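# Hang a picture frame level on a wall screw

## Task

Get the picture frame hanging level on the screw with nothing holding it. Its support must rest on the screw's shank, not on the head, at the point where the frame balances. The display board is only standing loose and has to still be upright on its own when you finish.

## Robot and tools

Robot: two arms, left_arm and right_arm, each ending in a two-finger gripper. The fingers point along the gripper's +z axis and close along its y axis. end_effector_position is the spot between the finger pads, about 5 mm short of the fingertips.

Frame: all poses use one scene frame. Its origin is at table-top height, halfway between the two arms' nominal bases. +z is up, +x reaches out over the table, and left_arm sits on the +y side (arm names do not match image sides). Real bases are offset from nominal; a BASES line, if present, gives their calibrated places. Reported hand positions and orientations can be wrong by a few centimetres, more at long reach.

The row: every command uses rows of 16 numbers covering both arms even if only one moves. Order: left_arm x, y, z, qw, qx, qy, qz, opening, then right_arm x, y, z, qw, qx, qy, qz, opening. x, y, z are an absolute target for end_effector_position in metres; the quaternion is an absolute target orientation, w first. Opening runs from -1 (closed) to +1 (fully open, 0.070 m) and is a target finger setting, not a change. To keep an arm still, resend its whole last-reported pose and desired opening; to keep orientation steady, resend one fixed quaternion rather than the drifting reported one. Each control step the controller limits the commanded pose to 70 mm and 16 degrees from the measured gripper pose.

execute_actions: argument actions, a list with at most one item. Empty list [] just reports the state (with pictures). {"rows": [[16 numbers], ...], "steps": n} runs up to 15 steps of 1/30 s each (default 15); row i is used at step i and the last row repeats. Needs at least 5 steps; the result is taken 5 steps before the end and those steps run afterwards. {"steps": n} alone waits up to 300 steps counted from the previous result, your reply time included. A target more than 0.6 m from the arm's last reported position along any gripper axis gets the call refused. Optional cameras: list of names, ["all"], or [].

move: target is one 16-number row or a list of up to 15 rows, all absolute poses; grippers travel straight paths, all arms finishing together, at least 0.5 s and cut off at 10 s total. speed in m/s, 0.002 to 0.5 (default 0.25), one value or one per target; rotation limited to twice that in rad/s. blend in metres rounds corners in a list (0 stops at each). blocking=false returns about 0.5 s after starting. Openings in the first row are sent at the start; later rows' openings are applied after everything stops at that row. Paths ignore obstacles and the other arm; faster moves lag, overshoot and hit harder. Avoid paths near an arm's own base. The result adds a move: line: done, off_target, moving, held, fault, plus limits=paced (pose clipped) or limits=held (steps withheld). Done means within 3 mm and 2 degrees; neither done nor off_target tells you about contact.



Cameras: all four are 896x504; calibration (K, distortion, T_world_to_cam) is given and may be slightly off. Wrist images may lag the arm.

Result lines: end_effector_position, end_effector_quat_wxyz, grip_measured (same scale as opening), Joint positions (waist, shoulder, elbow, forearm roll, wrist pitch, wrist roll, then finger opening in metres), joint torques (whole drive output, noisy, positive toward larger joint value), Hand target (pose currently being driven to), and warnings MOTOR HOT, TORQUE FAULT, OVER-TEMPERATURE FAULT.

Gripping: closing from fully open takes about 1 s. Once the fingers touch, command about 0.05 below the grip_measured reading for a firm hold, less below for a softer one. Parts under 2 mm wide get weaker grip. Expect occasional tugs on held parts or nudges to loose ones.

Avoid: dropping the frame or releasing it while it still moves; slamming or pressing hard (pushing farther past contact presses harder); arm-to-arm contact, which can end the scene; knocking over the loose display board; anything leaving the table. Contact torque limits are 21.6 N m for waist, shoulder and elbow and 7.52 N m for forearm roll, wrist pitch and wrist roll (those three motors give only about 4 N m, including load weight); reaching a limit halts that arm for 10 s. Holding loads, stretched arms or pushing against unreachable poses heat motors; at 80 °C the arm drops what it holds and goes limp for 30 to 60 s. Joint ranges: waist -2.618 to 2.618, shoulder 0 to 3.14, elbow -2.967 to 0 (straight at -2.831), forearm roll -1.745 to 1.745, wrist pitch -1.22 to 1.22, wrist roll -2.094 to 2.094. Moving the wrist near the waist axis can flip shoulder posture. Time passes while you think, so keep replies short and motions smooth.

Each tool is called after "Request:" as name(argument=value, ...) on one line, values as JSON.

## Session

Request:
execute_actions(actions=[], cameras=["all"])

Scene clock: 0.00 s of 4500.00 s.
left_arm: end_effector_position=(+0.4202, +0.3387, +0.3327) grip_measured=+0.98 end_effector_quat_wxyz=(+0.569, -0.093, +0.773, -0.263) | right_arm: end_effector_position=(+0.0592, +0.1070, +0.2848) grip_measured=+0.98 end_effector_quat_wxyz=(-0.315, +0.854, -0.247, -0.332)
Joint positions: left_arm=[0.682 1.54 -1.063 -1.578 0.957 1.346 0.069] | right_arm=[1.098 1.584 -1.251 0.984 0.989 -1.935 0.069]
Joint torques (N m): no reading
Motor temperatures (°C): left_arm=[30 31 32 31 35 29] | right_arm=[29 30 32 34 37 31]
Hand target: left_arm +0.4202, +0.3387, +0.3327; +0.569, -0.093, +0.773, -0.263 | right_arm +0.0592, +0.1070, +0.2848; -0.315, +0.854, -0.247, -0.332
camera_calibration:
cam_left_wrist: T_world_to_cam=[[-0.138706, -0.855818, 0.498333, 0.185907], [-0.798703, -0.200837, -0.56722, 0.592892], [0.585521, -0.476697, -0.655687, 0.255288], [0, 0, 0, 1]] pos_world=[0.349855, 0.399872, 0.411046]
cam_right_wrist: T_world_to_cam=[[0.659874, 0.664269, 0.351161, -0.209506], [0.748517, -0.621891, -0.230161, 0.0814786], [0.0654945, 0.414727, -0.907586, 0.32858], [0, 0, 0, 1]] pos_world=[0.0557395, 0.0535684, 0.390538]

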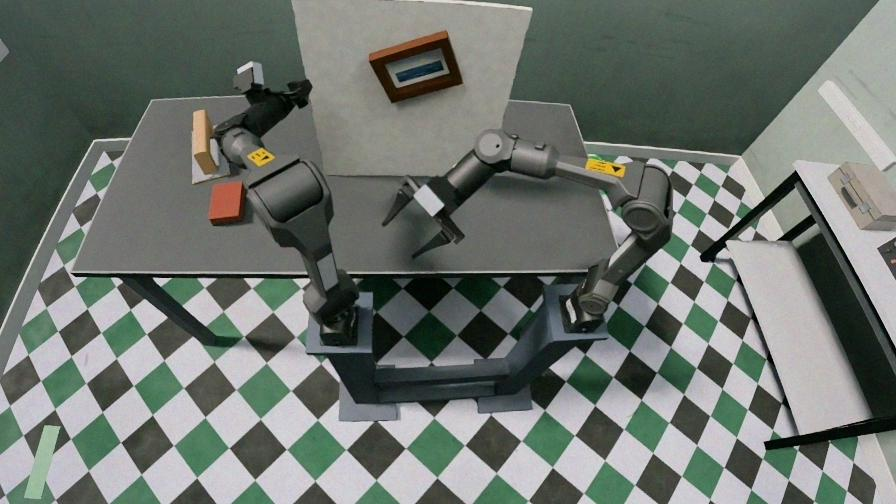

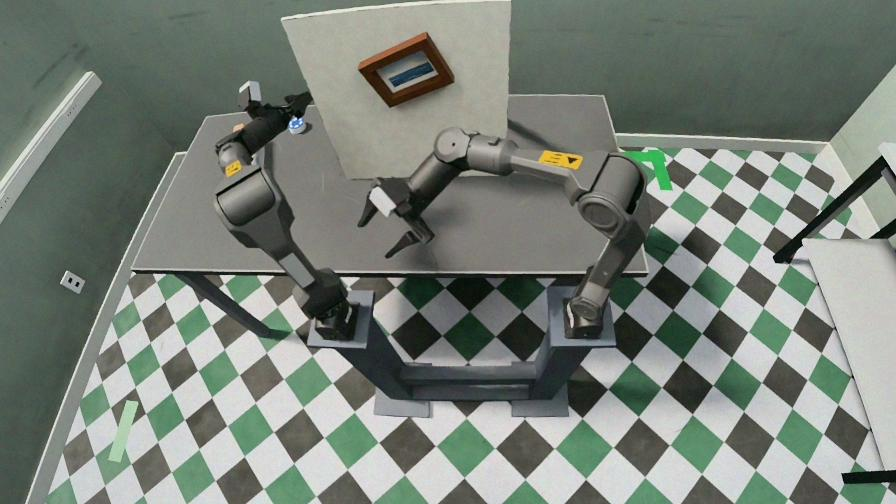

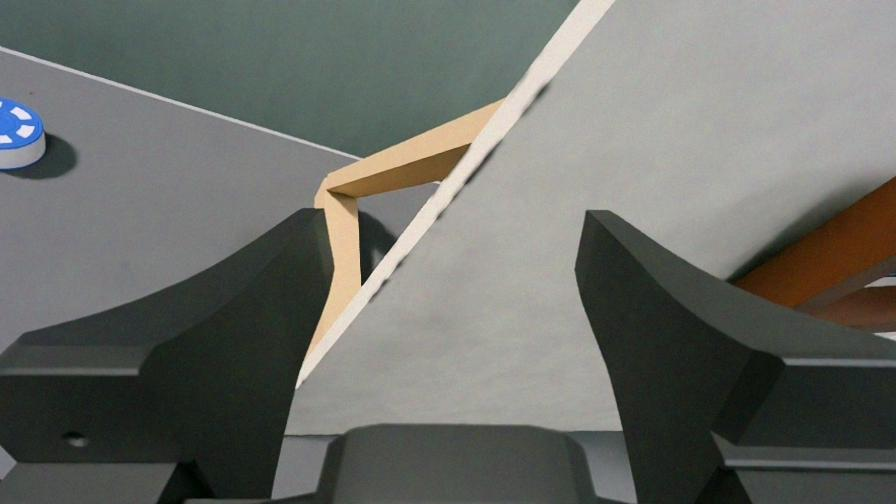

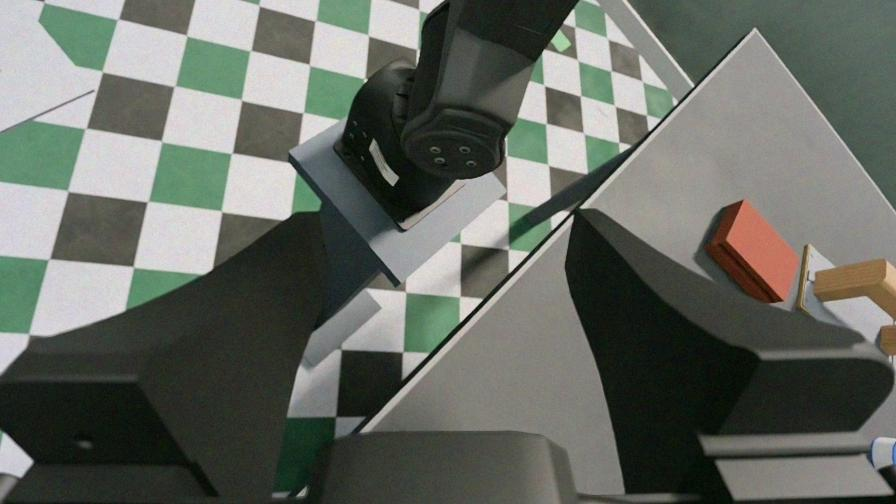

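Request:
zoom_image(camera="cam_head_right", region=[345, 25, 465, 115])

Request:
zoom_image(camera="cam_head_left", region=[355, 20, 475, 110])

Request:
zoom_image(camera="cam_head_right", region=[270, 0, 522, 189])

Request:
zoom_image(camera="cam_head_left", region=[285, 0, 537, 189])

Scaled by 4.200 from the camera's 896x504 image, which has a finer 1280x720 frame.

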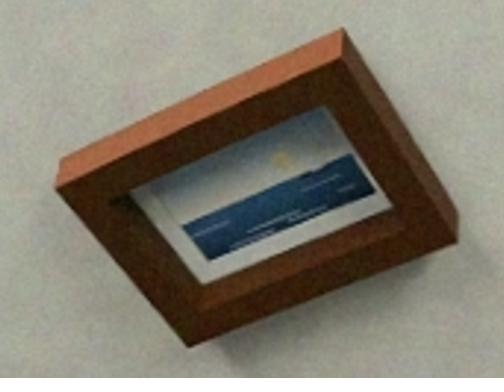

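Scaled by 4.200 from the camera's 896x504 image, which has a finer 1280x720 frame.

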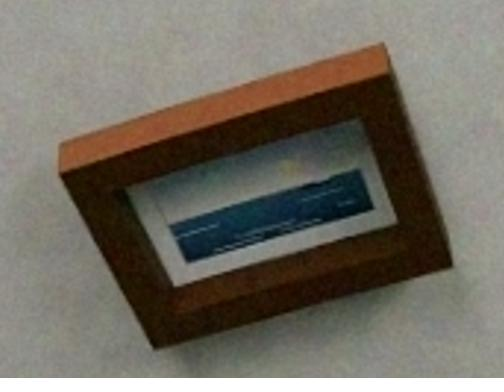

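Scaled by 2.000 from the camera's 896x504 image, which has a finer 1280x720 frame.

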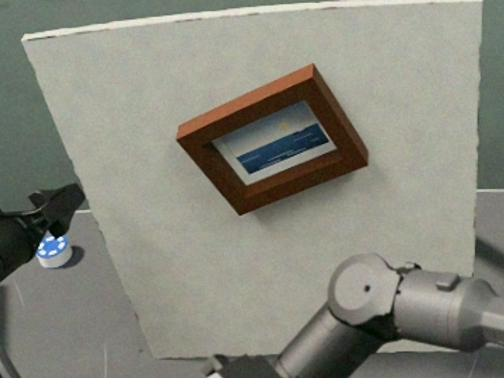

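Scaled by 2.000 from the camera's 896x504 image, which has a finer 1280x720 frame.

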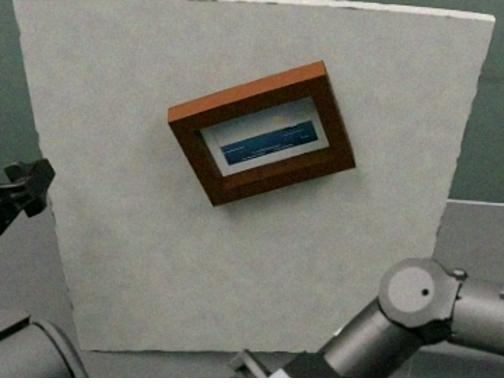

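Request:
move(target=[[0.37,0.30,0.43,0.451,-0.131,0.796,-0.381,1.0,0.12,0.06,0.40,0.0418,-0.1958,0.7826,0.5895,1.0],[0.37,0.22,0.49,0.320,-0.166,0.796,-0.487,1.0,0.27,-0.05,0.48,0.1864,0.0040,0.8067,0.5608,1.0],[0.43,0.17,0.50,0.320,-0.166,0.796,-0.487,1.0,0.36,-0.13,0.51,0.3193,0.2034,0.7807,0.4973,1.0]], speed=[0.35,0.25,0.2], blend=0.03, cameras=["all"])

Scene clock: 12.50 s of 4500.00 s.
left_arm: end_effector_position=(+0.4303, +0.1695, +0.4996) grip_measured=+0.98 end_effector_quat_wxyz=(+0.335, -0.174, +0.787, -0.487) | right_arm: end_effector_position=(+0.3601, -0.1300, +0.5103) grip_measured=+0.98 end_effector_quat_wxyz=(+0.320, +0.203, +0.780, +0.497)
Joint positions: left_arm=[0.283 1.646 -1.949 -1.054 1.223 -0.184 0.069] | right_arm=[0.182 1.346 -1.676 0.724 0.921 0.567 0.069]
Joint torques (N m): left_arm=[0.5 -6.65 -2.03 -0.7 -0.48 0.1] | right_arm=[0.38 -3.44 -3.92 0.53 -0.47 -0.2]
Motor temperatures (°C): left_arm=[30 31 32 32 35 29] | right_arm=[29 30 33 34 37 31]
Hand target: left_arm +0.4300, +0.1697, +0.4998; +0.336, -0.174, +0.787, -0.487 | right_arm +0.3600, -0.1300, +0.5100; +0.319, +0.203, +0.781, +0.497
Off the commanded pose: left_arm 0.001 m, 2 deg | right_arm 0.000 m, 0 deg.
joint sent to its limit (left arm) — joint 5 (wrist pitch), upper limit.
Kept back: nothing.
move: done
camera_calibration:
cam_left_wrist: T_world_to_cam=[[-0.0450557, -0.486082, 0.872751, -0.330679], [-0.982909, -0.134527, -0.125668, 0.509167], [0.178494, -0.863497, -0.471713, 0.426951], [0, 0, 0, 1]] pos_world=[0.409358, 0.276431, 0.553985]
cam_right_wrist: T_world_to_cam=[[-0.0340454, -0.404175, -0.914048, 0.426756], [-0.992091, 0.124226, -0.0179782, 0.37629], [0.120815, 0.906207, -0.405208, 0.399455], [0, 0, 0, 1]] pos_world=[0.339583, -0.23625, 0.558703]

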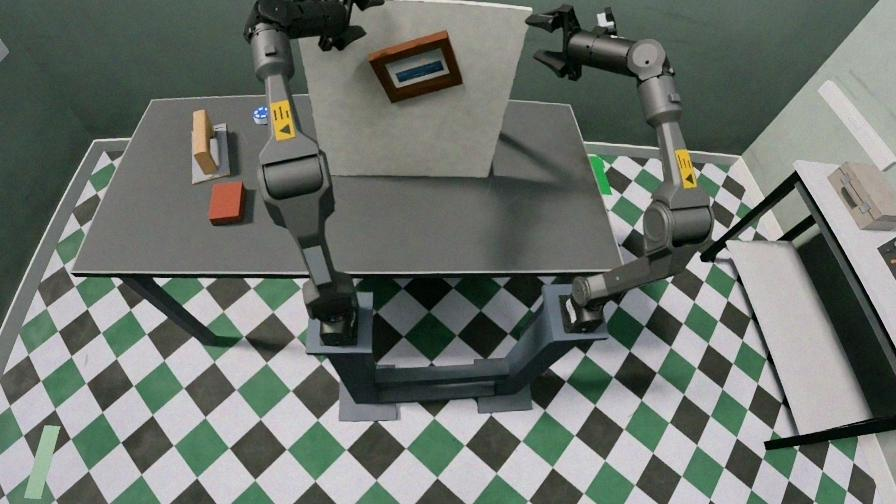

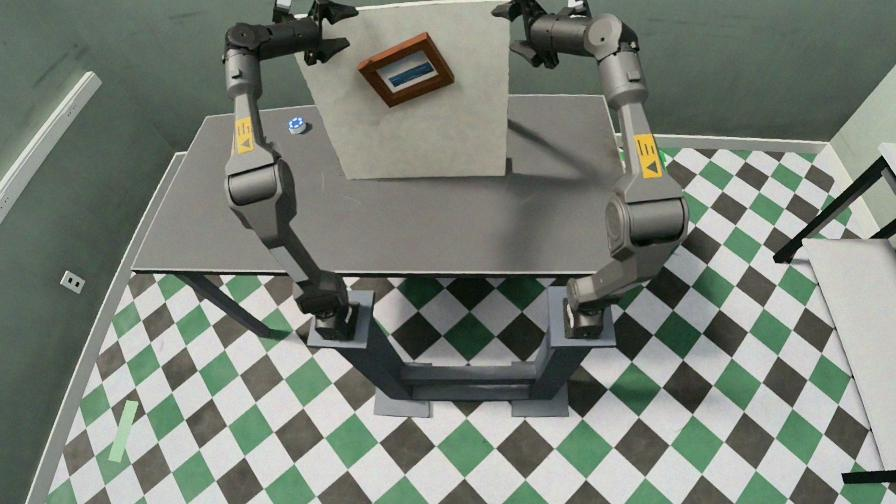

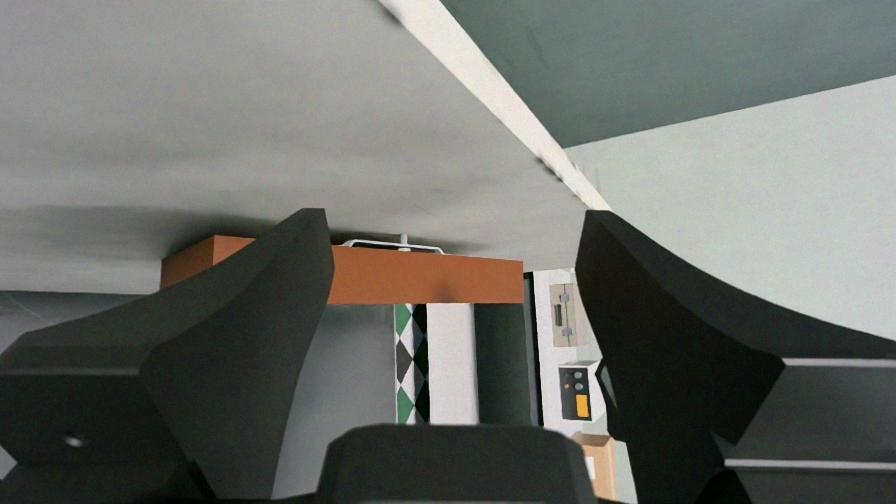

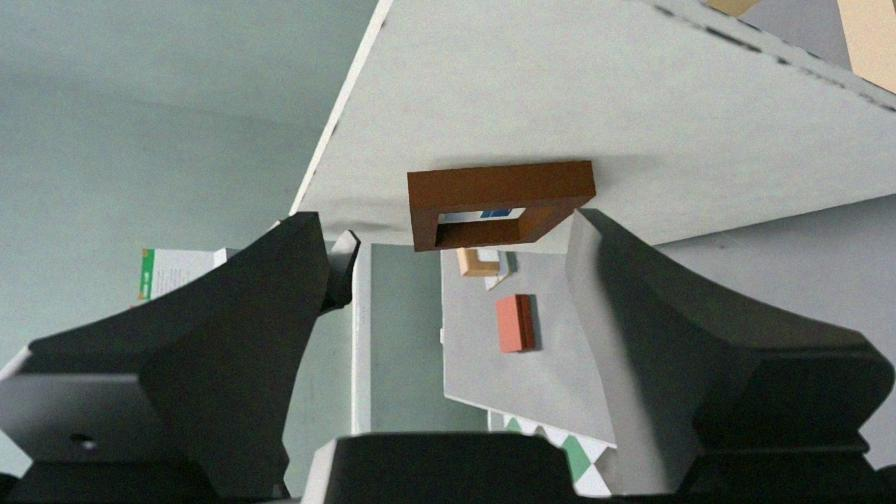

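Request:
zoom_image(camera="cam_left_wrist", region=[330, 215, 470, 285])

Request:
zoom_image(camera="cam_left_wrist", region=[370, 225, 430, 260])

Request:
zoom_image(camera="cam_left_wrist", region=[150, 200, 570, 340])

Scaled by 3.600 from the camera's 896x504 image, which has a finer 1280x720 frame.

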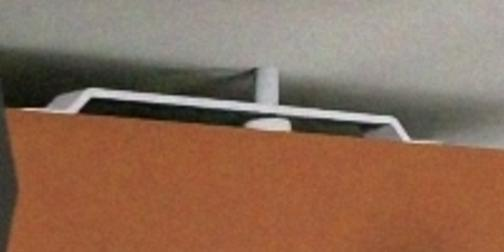

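Scaled by 8.400 from the camera's 896x504 image, which has a finer 1280x720 frame.

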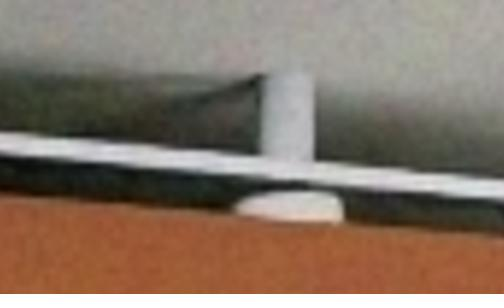

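Scaled by 1.200 from the camera's 896x504 image, which has a finer 1280x720 frame.

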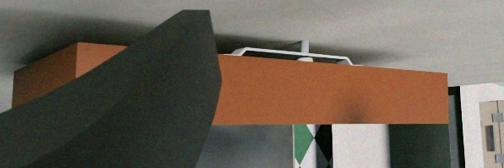

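Request:
move(target=[[0.36,0.165,0.49,0.335,-0.174,0.787,-0.487,1.0,0.36,-0.13,0.51,0.3193,0.2034,0.7807,0.4973,-1],[0.3275,0.1387,0.400,0.3384,-0.4426,0.4331,-0.7086,1.0,0.36,-0.13,0.51,0.3193,0.2034,0.7807,0.4973,-1]], speed=[0.15,0.25], blend=0.02, cameras=["all"])

Scene clock: 25.57 s of 4500.00 s.
left_arm: end_effector_position=(+0.3274, +0.1388, +0.3998) grip_measured=+0.98 end_effector_quat_wxyz=(-0.273, +0.500, -0.532, +0.627) | right_arm: end_effector_position=(+0.3601, -0.1300, +0.5103) grip_measured=-1.00 end_effector_quat_wxyz=(+0.320, +0.203, +0.780, +0.497)
Joint positions: left_arm=[-0.08 0.96 -0.743 -1.752 0.324 -0.132 0.069] | right_arm=[0.182 1.346 -1.676 0.724 0.921 0.567 0]
Joint torques (N m): left_arm=[-0.42 -3.22 -3.72 -0.11 0.02 -0.06] | right_arm=[0.59 -4.65 -3.51 0.53 -0.53 -0.19]
Motor temperatures (°C): left_arm=[30 31 32 32 35 29] | right_arm=[29 30 33 34 37 31]
Hand target: left_arm +0.3273, +0.1389, +0.4003; -0.273, +0.500, -0.531, +0.627 | right_arm +0.3600, -0.1300, +0.5100; +0.319, +0.203, +0.781, +0.497
Off the commanded pose: left_arm 0.000 m, 18 deg; orientation clipped | right_arm 0.000 m, 0 deg.
joint sent to its limit (left arm) — joint 4 (forearm roll), lower limit.
Kept back: nothing.
move: off_target (left_arm); blend cut to 0 m at target 1; limits=paced
camera_calibration:
cam_left_wrist: T_world_to_cam=[[0.207436, 0.267171, 0.941058, -0.477683], [-0.803325, -0.502441, 0.319721, 0.205508], [0.558246, -0.822297, 0.110401, 0.0089039], [0, 0, 0, 1]] pos_world=[0.259208, 0.2382, 0.382839]
cam_right_wrist: T_world_to_cam=[[-0.0340454, -0.404175, -0.914048, 0.426756], [-0.992091, 0.124226, -0.0179782, 0.37629], [0.120815, 0.906207, -0.405208, 0.399455], [0, 0, 0, 1]] pos_world=[0.339583, -0.23625, 0.558703]

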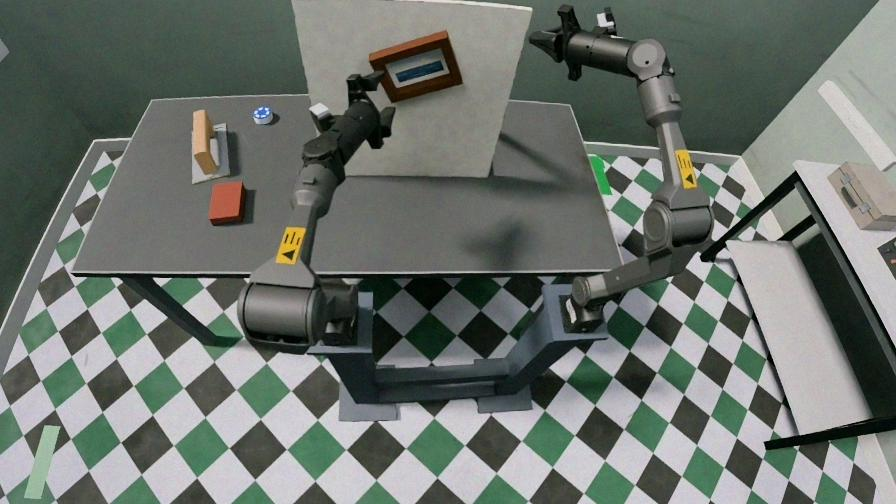

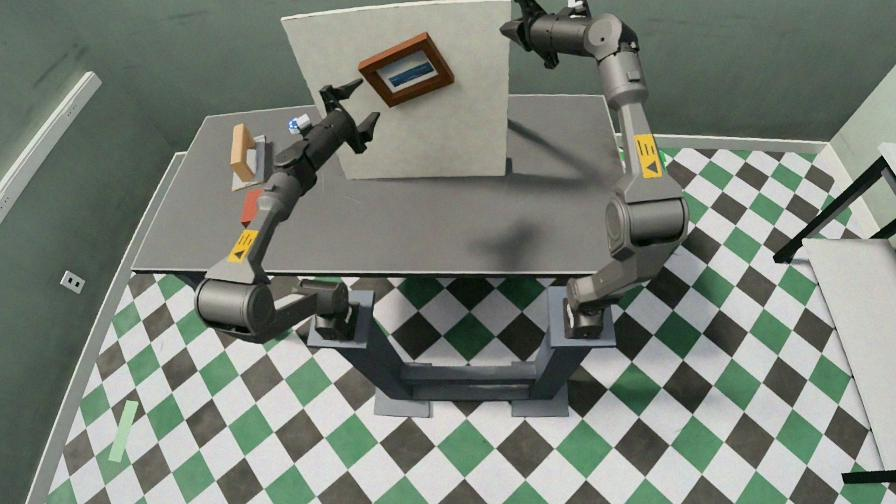

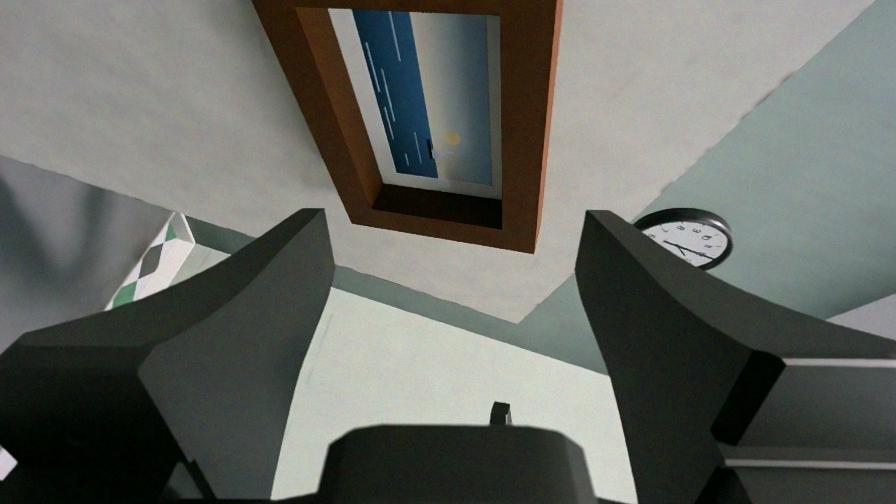

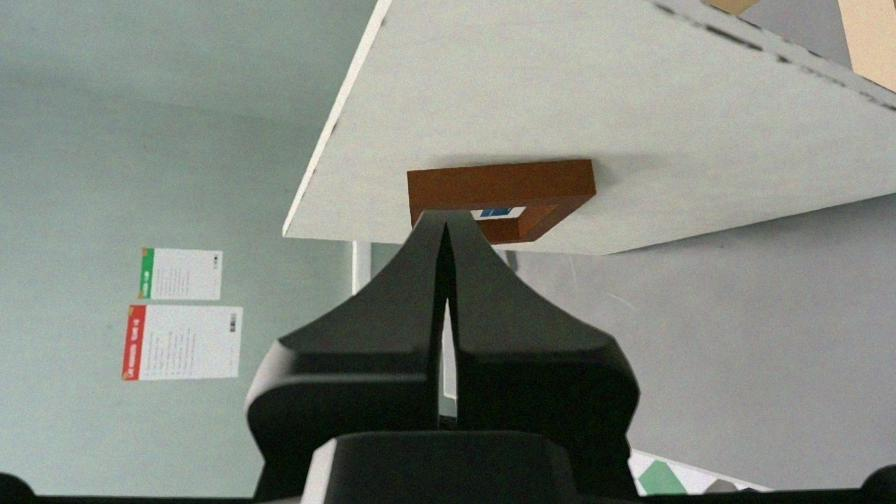

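Request:
move(target=[[0.30,0.165,0.40,0.7775,0.1477,0.5785,-0.1983,1.0,0.36,-0.13,0.51,0.3193,0.2034,0.7807,0.4973,-1],[0.3455,0.1515,0.3963,0.7442,0.4610,0.3792,0.2997,1.0,0.36,-0.13,0.51,0.3193,0.2034,0.7807,0.4973,-1]], speed=[0.3,0.3], blend=0.01, cameras=["all"])

Scene clock: 35.33 s of 4500.00 s.
left_arm: end_effector_position=(+0.3455, +0.1517, +0.3965) grip_measured=+0.98 end_effector_quat_wxyz=(+0.744, +0.461, +0.379, +0.300) | right_arm: end_effector_position=(+0.3601, -0.1300, +0.5103) grip_measured=-1.00 end_effector_quat_wxyz=(+0.320, +0.203, +0.780, +0.497)
Joint positions: left_arm=[0.114 1.198 -0.545 0.688 -1.037 0.671 0.069] | right_arm=[0.182 1.346 -1.676 0.724 0.921 0.567 0]
Joint torques (N m): left_arm=[-0.6 -2.78 -2.87 -0.63 -0.91 -0.05] | right_arm=[0.4 -4.67 -3.5 0.51 -0.59 -0.17]
Motor temperatures (°C): left_arm=[30 31 32 32 35 29] | right_arm=[29 30 33 34 37 31]
Hand target: left_arm +0.3455, +0.1515, +0.3963; +0.744, +0.461, +0.379, +0.300 | right_arm +0.3600, -0.1300, +0.5100; +0.319, +0.203, +0.781, +0.497
Off the commanded pose: left_arm 0.000 m, 0 deg | right_arm 0.000 m, 0 deg.
Kept back: nothing.
move: done; limits=paced
camera_calibration:
cam_left_wrist: T_world_to_cam=[[0.122593, -0.39718, -0.909516, 0.382076], [-0.0292354, 0.914586, -0.403334, 0.0318798], [0.992026, 0.0760359, 0.10051, -0.272448], [0, 0, 0, 1]] pos_world=[0.224368, 0.143312, 0.387747]
cam_right_wrist: T_world_to_cam=[[-0.0340454, -0.404175, -0.914048, 0.426756], [-0.992091, 0.124226, -0.0179782, 0.37629], [0.120815, 0.906207, -0.405208, 0.399455], [0, 0, 0, 1]] pos_world=[0.339583, -0.23625, 0.558703]

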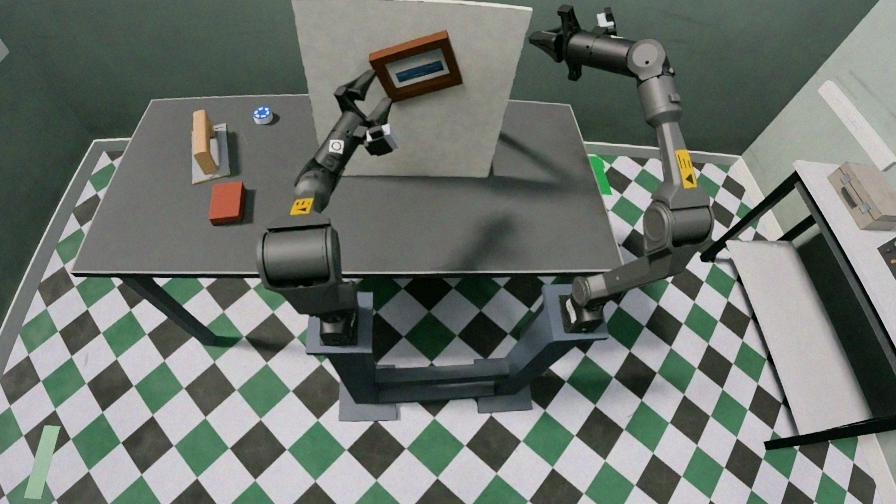

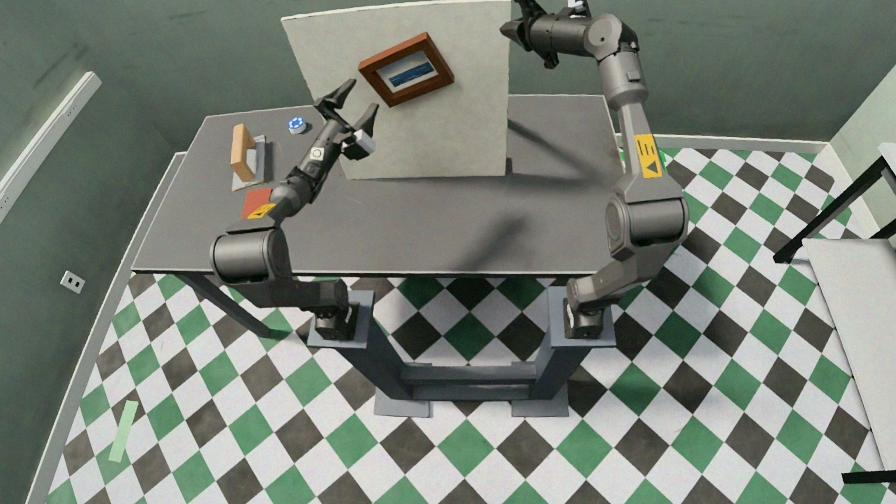

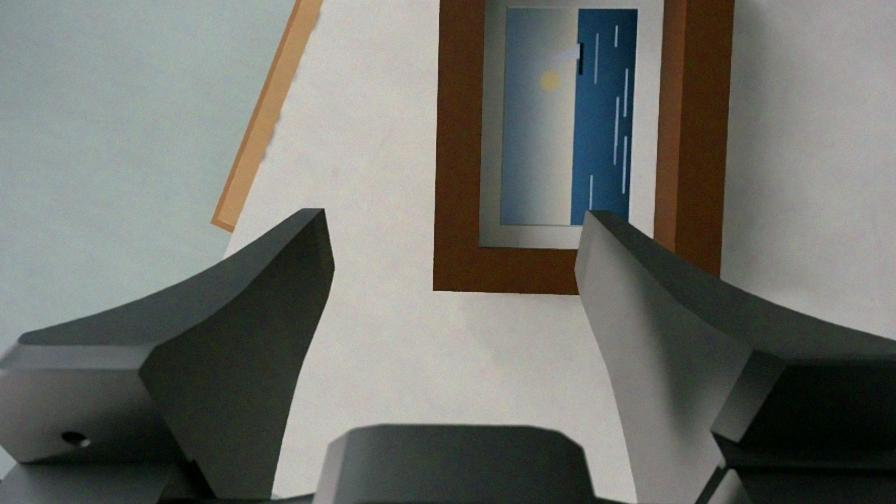

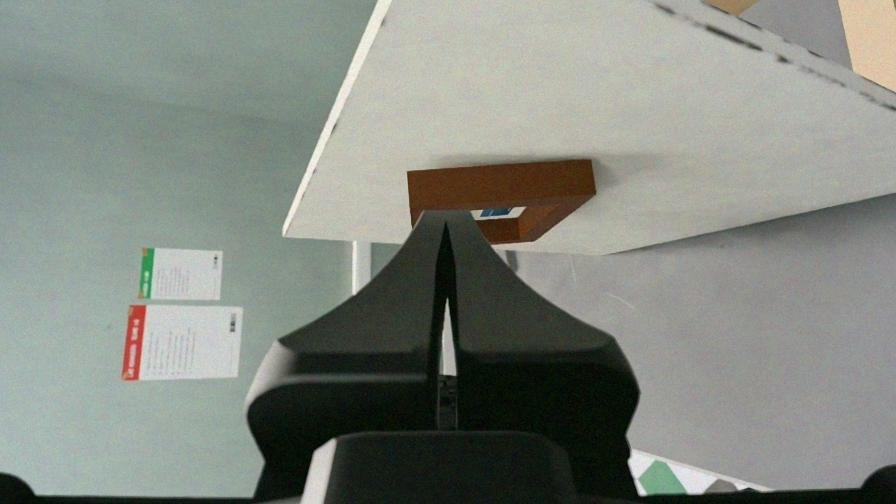

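Request:
move(target=[0.4084,0.1212,0.4145,0.7442,0.4610,0.3792,0.2997,1.0,0.36,-0.13,0.51,0.3193,0.2034,0.7807,0.4973,-1], speed=0.12, cameras=["cam_left_wrist","cam_head_left","cam_right_wrist"])

Scene clock: 37.63 s of 4500.00 s.
left_arm: end_effector_position=(+0.4089, +0.1210, +0.4141) grip_measured=+0.98 end_effector_quat_wxyz=(+0.744, +0.461, +0.380, +0.299) | right_arm: end_effector_position=(+0.3601, -0.1300, +0.5103) grip_measured=-1.00 end_effector_quat_wxyz=(+0.320, +0.203, +0.780, +0.497)
Joint positions: left_arm=[-0.057 1.403 -0.795 0.538 -0.914 0.783 0.069] | right_arm=[0.182 1.346 -1.676 0.724 0.921 0.567 0]
Joint torques (N m): left_arm=[0.48 -5.43 -2.34 -0.3 -1.3 -0.16] | right_arm=[0.31 -4.64 -3.53 0.51 -0.6 -0.16]
Motor temperatures (°C): left_arm=[30 31 32 32 35 29] | right_arm=[29 30 33 34 37 31]
Hand target: left_arm +0.4084, +0.1212, +0.4145; +0.744, +0.461, +0.379, +0.300 | right_arm +0.3600, -0.1300, +0.5100; +0.319, +0.203, +0.781, +0.497
Off the commanded pose: left_arm 0.001 m, 0 deg | right_arm 0.000 m, 0 deg.
Kept back: nothing.
move: done
camera_calibration:
cam_left_wrist: T_world_to_cam=[[0.120757, -0.396976, -0.909851, 0.378989], [-0.0294006, 0.914725, -0.403005, 0.0688696], [0.992247, 0.0754158, 0.0987881, -0.334033], [0, 0, 0, 1]] pos_world=[0.287702, 0.112644, 0.405576]
cam_right_wrist: T_world_to_cam=[[-0.0340454, -0.404175, -0.914048, 0.426756], [-0.992091, 0.124226, -0.0179782, 0.37629], [0.120815, 0.906207, -0.405208, 0.399455], [0, 0, 0, 1]] pos_world=[0.339583, -0.23625, 0.558703]
Images, in order (width x height): cam_head_left 896x504, cam_left_wrist 896x504, cam_right_wrist 896x504.

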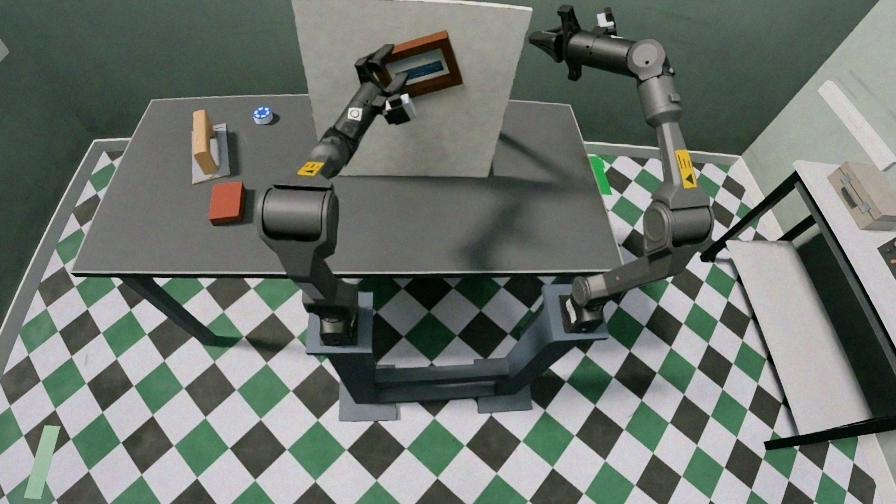

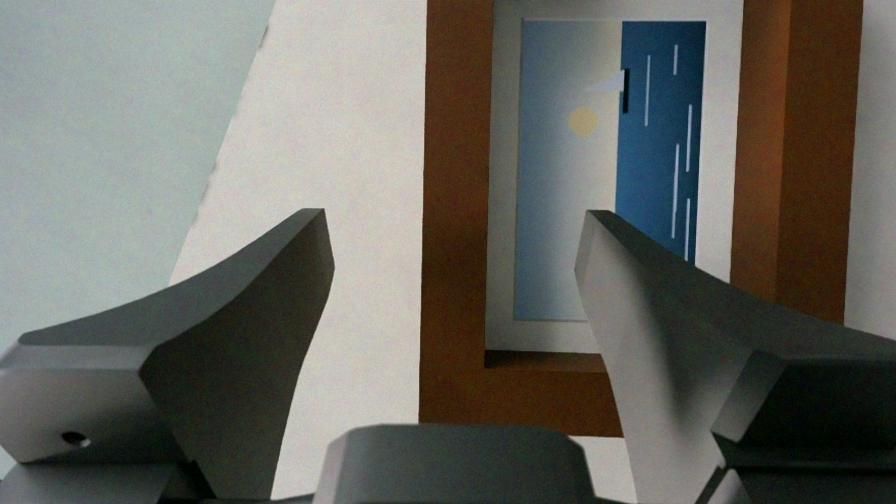

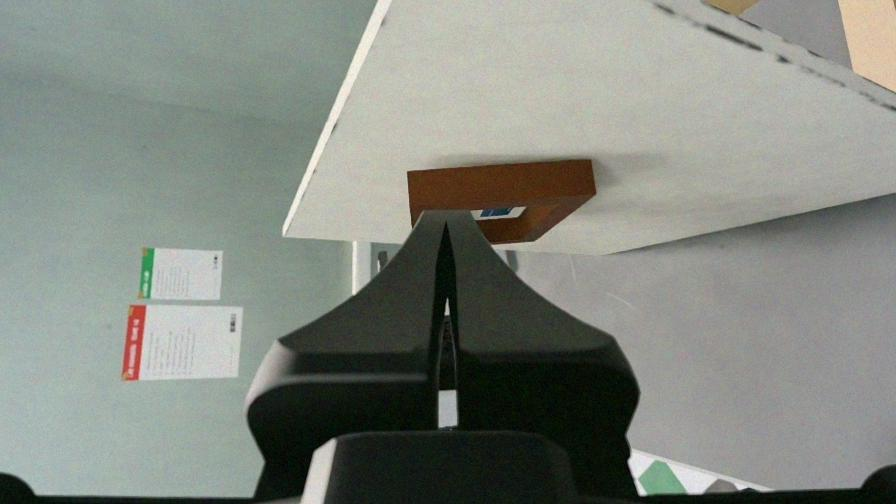

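Request:
move(target=[0.444,0.1018,0.4261,0.7442,0.4610,0.3792,0.2997,1.0,0.36,-0.13,0.51,0.3193,0.2034,0.7807,0.4973,-1], speed=0.05, cameras=["cam_left_wrist","cam_head_left"])

Request:
zoom_image(camera="cam_head_left", region=[335, 15, 485, 127])

Scene clock: 39.53 s of 4500.00 s.
left_arm: end_effector_position=(+0.4444, +0.1015, +0.4241) grip_measured=+0.98 end_effector_quat_wxyz=(+0.743, +0.462, +0.381, +0.299) | right_arm: end_effector_position=(+0.3601, -0.1300, +0.5103) grip_measured=-1.00 end_effector_quat_wxyz=(+0.320, +0.203, +0.780, +0.497)
Joint positions: left_arm=[-0.124 1.515 -0.957 0.486 -0.837 0.815 0.069] | right_arm=[0.182 1.346 -1.676 0.724 0.921 0.567 0]
Joint torques (N m): left_arm=[0.23 -5.58 -6.16 -1.12 -2.12 0.07] | right_arm=[0.27 -4.65 -3.56 0.51 -0.62 -0.15]
Motor temperatures (°C): left_arm=[30 31 32 32 35 29] | right_arm=[29 30 33 34 38 31]
Hand target: left_arm +0.4440, +0.1018, +0.4261; +0.744, +0.461, +0.379, +0.300 | right_arm +0.3600, -0.1300, +0.5100; +0.319, +0.203, +0.781, +0.497
Off the commanded pose: left_arm 0.002 m, 0 deg | right_arm 0.000 m, 0 deg.
Kept back: nothing.
move: done
camera_calibration:
cam_left_wrist: T_world_to_cam=[[0.116657, -0.39553, -0.911015, 0.378238], [-0.0313953, 0.91535, -0.401432, 0.091849], [0.992676, 0.0754313, 0.094364, -0.367109], [0, 0, 0, 1]] pos_world=[0.32318, 0.0932219, 0.416093]
Images, in order (width x height): cam_head_left 896x504, cam_left_wrist 896x504.

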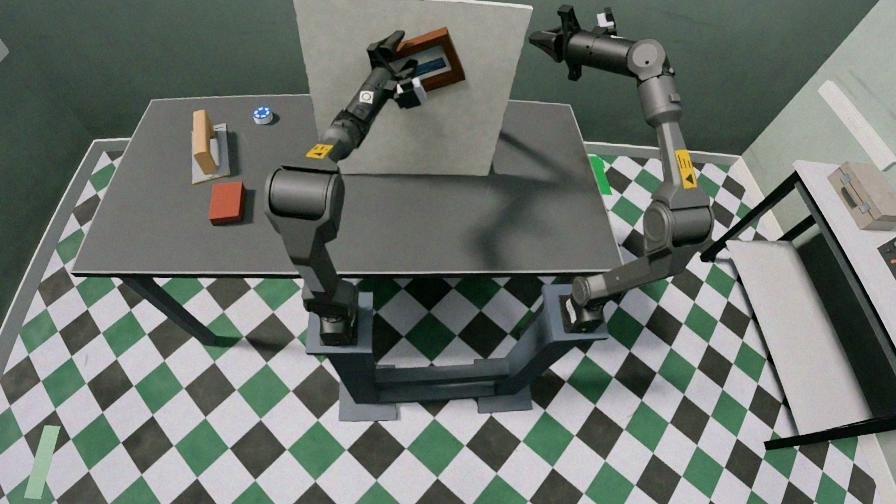

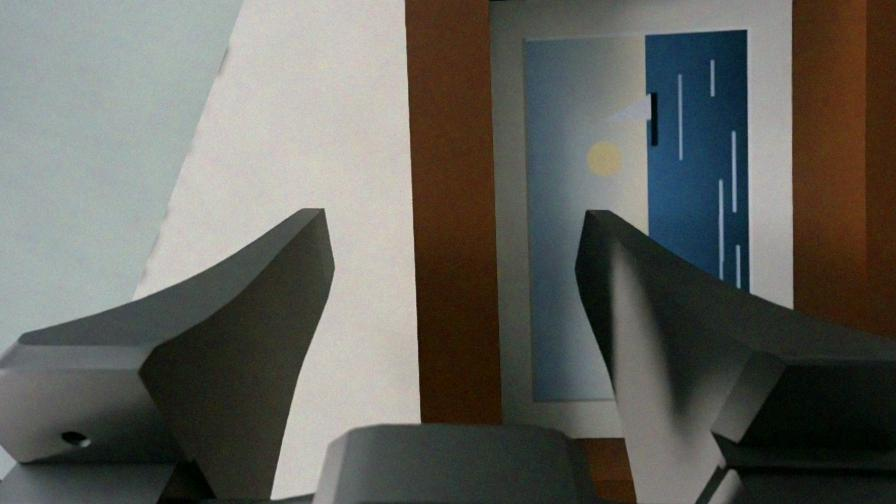

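Scaled by 3.360 from the camera's 896x504 image, which has a finer 1280x720 frame.

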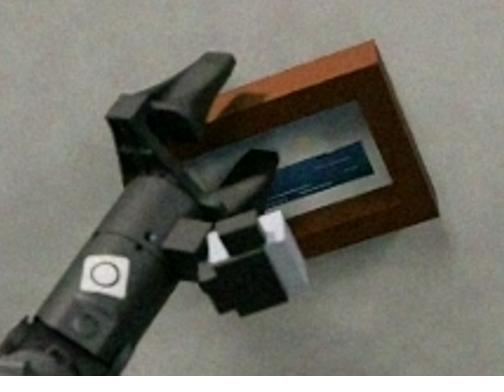

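Request:
execute_actions(actions=[], cameras=["cam_left_wrist","cam_head_left","cam_head_right"])

Request:
zoom_image(camera="cam_head_right", region=[325, 15, 475, 127])

Request:
zoom_image(camera="cam_left_wrist", region=[280, 180, 640, 480])

Scene clock: 40.97 s of 4500.00 s.
left_arm: end_effector_position=(+0.4440, +0.1015, +0.4260) grip_measured=+0.98 end_effector_quat_wxyz=(+0.744, +0.461, +0.379, +0.299) | right_arm: end_effector_position=(+0.3601, -0.1300, +0.5103) grip_measured=-1.00 end_effector_quat_wxyz=(+0.320, +0.203, +0.780, +0.497)
Joint positions: left_arm=[-0.124 1.514 -0.959 0.485 -0.84 0.816 0.069] | right_arm=[0.182 1.346 -1.676 0.724 0.921 0.567 0]
Joint torques (N m): left_arm=[2.46 -7.1 -5.17 -1.16 -1.71 0.07] | right_arm=[0.24 -4.67 -3.52 0.5 -0.62 -0.14]
Motor temperatures (°C): left_arm=[30 31 32 32 35 29] | right_arm=[29 30 33 34 38 31]
Hand target: left_arm +0.4440, +0.1018, +0.4261; +0.744, +0.461, +0.379, +0.300 | right_arm +0.3600, -0.1300, +0.5100; +0.319, +0.203, +0.781, +0.497
Off the commanded pose: left_arm 0.000 m, 0 deg | right_arm 0.000 m, 0 deg.
Steps of this call (1-43: nothing new was sent). Readings (end_effector_position of left_arm | right_arm):
1: (+0.4444, +0.1015, +0.4241) | (+0.3601, -0.1300, +0.5103)
2: (+0.4443, +0.1015, +0.4243) | (+0.3601, -0.1300, +0.5103)
4: (+0.4442, +0.1014, +0.4250) | (+0.3601, -0.1300, +0.5103)
8: (+0.4442, +0.1014, +0.4250) | (+0.3601, -0.1300, +0.5103)
43: the state above
camera_calibration:
cam_left_wrist: T_world_to_cam=[[0.12156, -0.396869, -0.90979, 0.377412], [-0.0285352, 0.914811, -0.402872, 0.0920134], [0.992174, 0.0749341, 0.0998794, -0.368947], [0, 0, 0, 1]] pos_world=[0.322807, 0.0932551, 0.417286]
Images, in order (width x height): cam_head_left 896x504, cam_head_right 896x504, cam_left_wrist 896x504.

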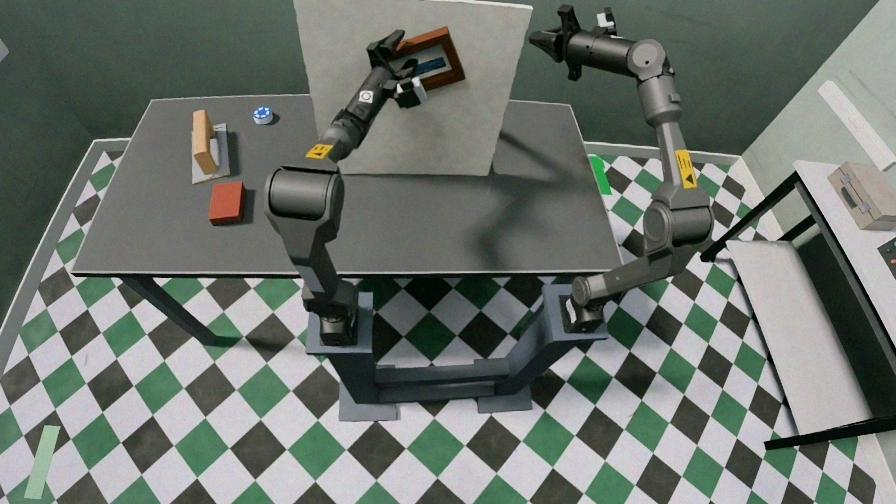

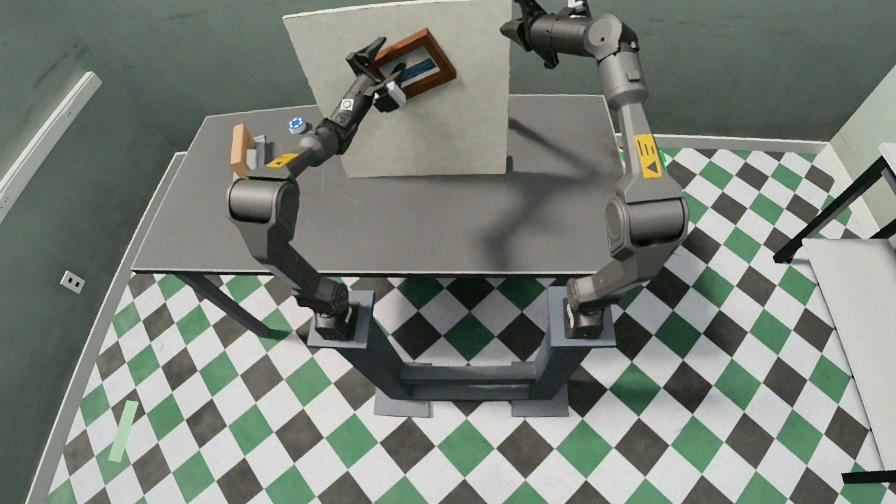

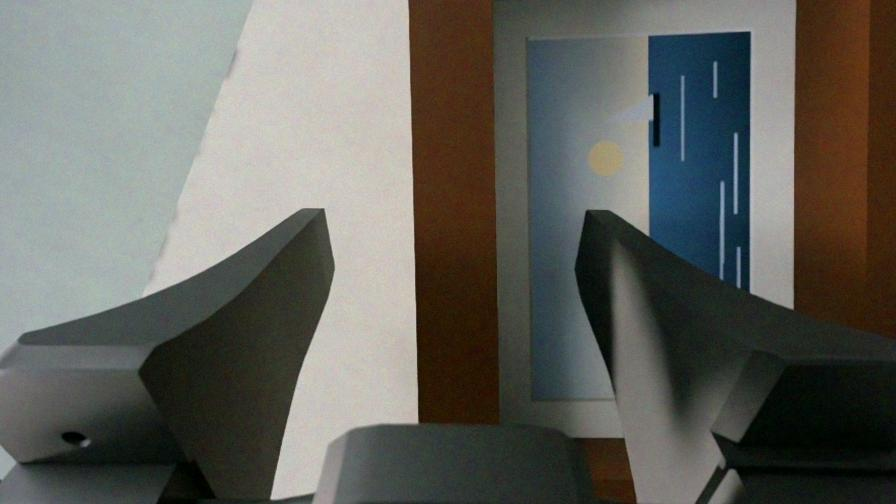

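Scaled by 3.360 from the camera's 896x504 image, which has a finer 1280x720 frame.

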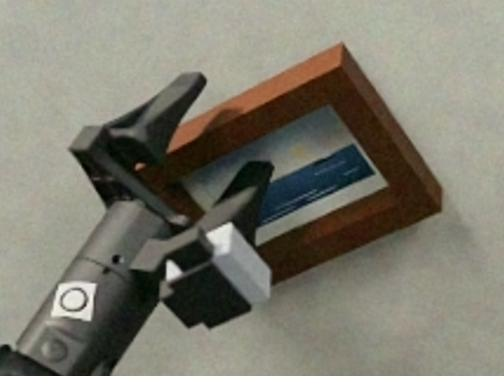

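Scaled by 1.400 from the camera's 896x504 image, which has a finer 1280x720 frame.

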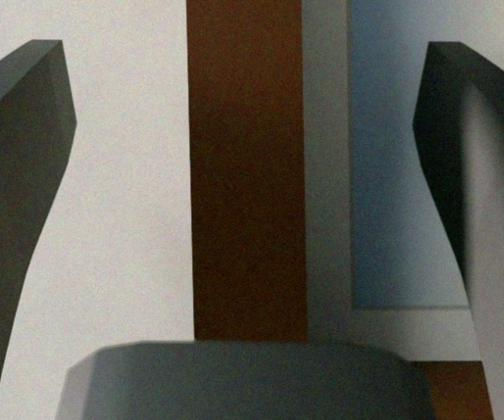

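Request:
execute_actions(actions=[], cameras=["cam_head_left", "cam_head_right", "cam_left_wrist"])

Scene clock: 42.43 s of 4500.00 s.
left_arm: end_effector_position=(+0.4440, +0.1015, +0.4260) grip_measured=+0.98 end_effector_quat_wxyz=(+0.744, +0.461, +0.379, +0.299) | right_arm: end_effector_position=(+0.3601, -0.1300, +0.5103) grip_measured=-1.00 end_effector_quat_wxyz=(+0.320, +0.203, +0.780, +0.497)
Joint positions: left_arm=[-0.124 1.514 -0.959 0.485 -0.84 0.816 0.069] | right_arm=[0.182 1.346 -1.676 0.724 0.921 0.567 0]
Joint torques (N m): left_arm=[2.44 -7.04 -3.95 -0.83 -1.39 0.11] | right_arm=[0.2 -4.65 -3.53 0.5 -0.63 -0.14]
Motor temperatures (°C): left_arm=[30 31 32 32 35 29] | right_arm=[29 30 33 34 38 31]
Hand target: left_arm +0.4440, +0.1018, +0.4261; +0.744, +0.461, +0.379, +0.300 | right_arm +0.3600, -0.1300, +0.5100; +0.319, +0.203, +0.781, +0.497
Off the commanded pose: left_arm 0.000 m, 0 deg | right_arm 0.000 m, 0 deg.
Steps of this call (1-44: nothing new was sent). Readings (end_effector_position of left_arm | right_arm):
1: (+0.4440, +0.1015, +0.4260) | (+0.3601, -0.1300, +0.5103)
2: (+0.4440, +0.1015, +0.4260) | (+0.3601, -0.1300, +0.5103)
4: (+0.4440, +0.1015, +0.4260) | (+0.3601, -0.1300, +0.5103)
8: (+0.4440, +0.1015, +0.4260) | (+0.3601, -0.1300, +0.5103)
44: the state above
camera_calibration:
cam_left_wrist: T_world_to_cam=[[0.12156, -0.396869, -0.90979, 0.377412], [-0.0285352, 0.914811, -0.402872, 0.0920134], [0.992174, 0.0749341, 0.0998794, -0.368947], [0, 0, 0, 1]] pos_world=[0.322807, 0.0932551, 0.417286]
Images, in order (width x height): cam_head_left 896x504, cam_head_right 896x504, cam_left_wrist 896x504.

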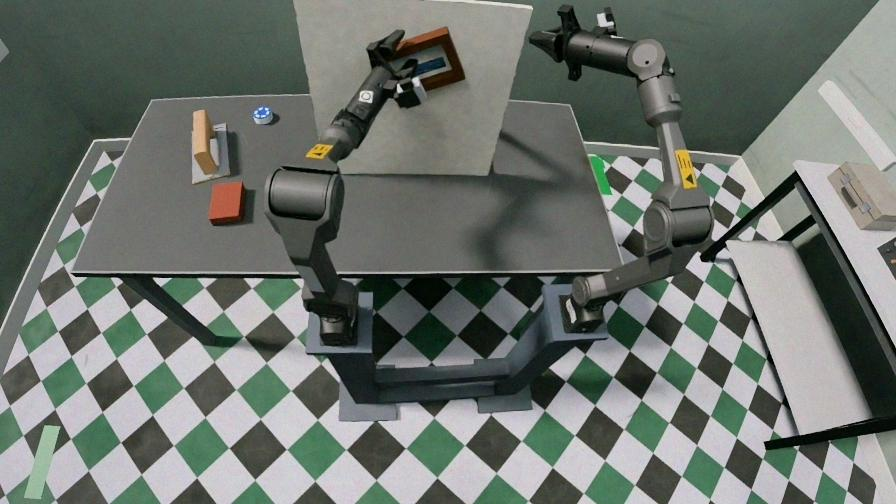

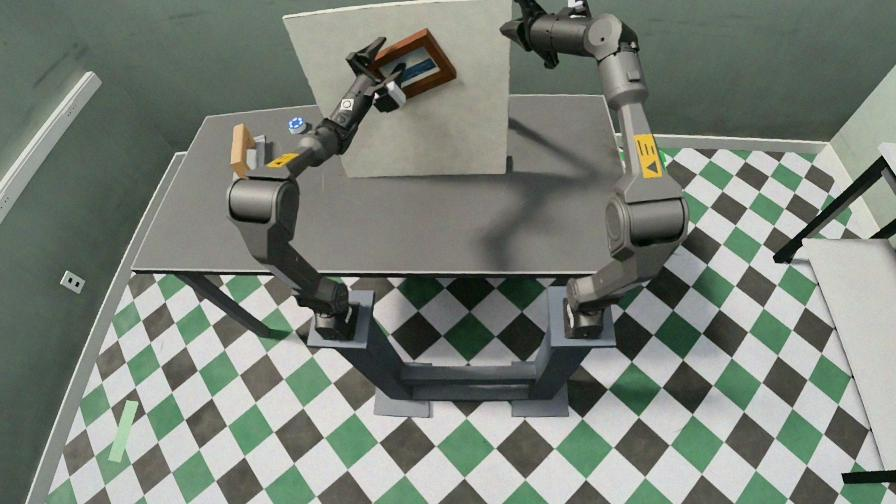

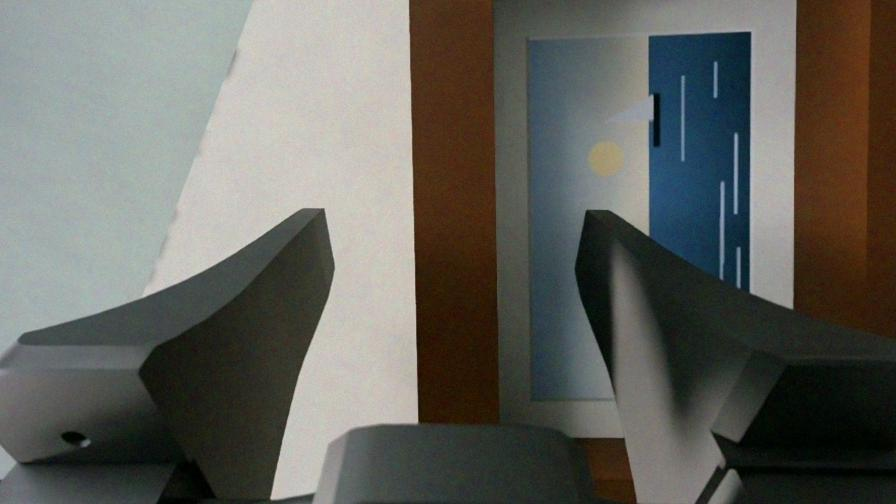

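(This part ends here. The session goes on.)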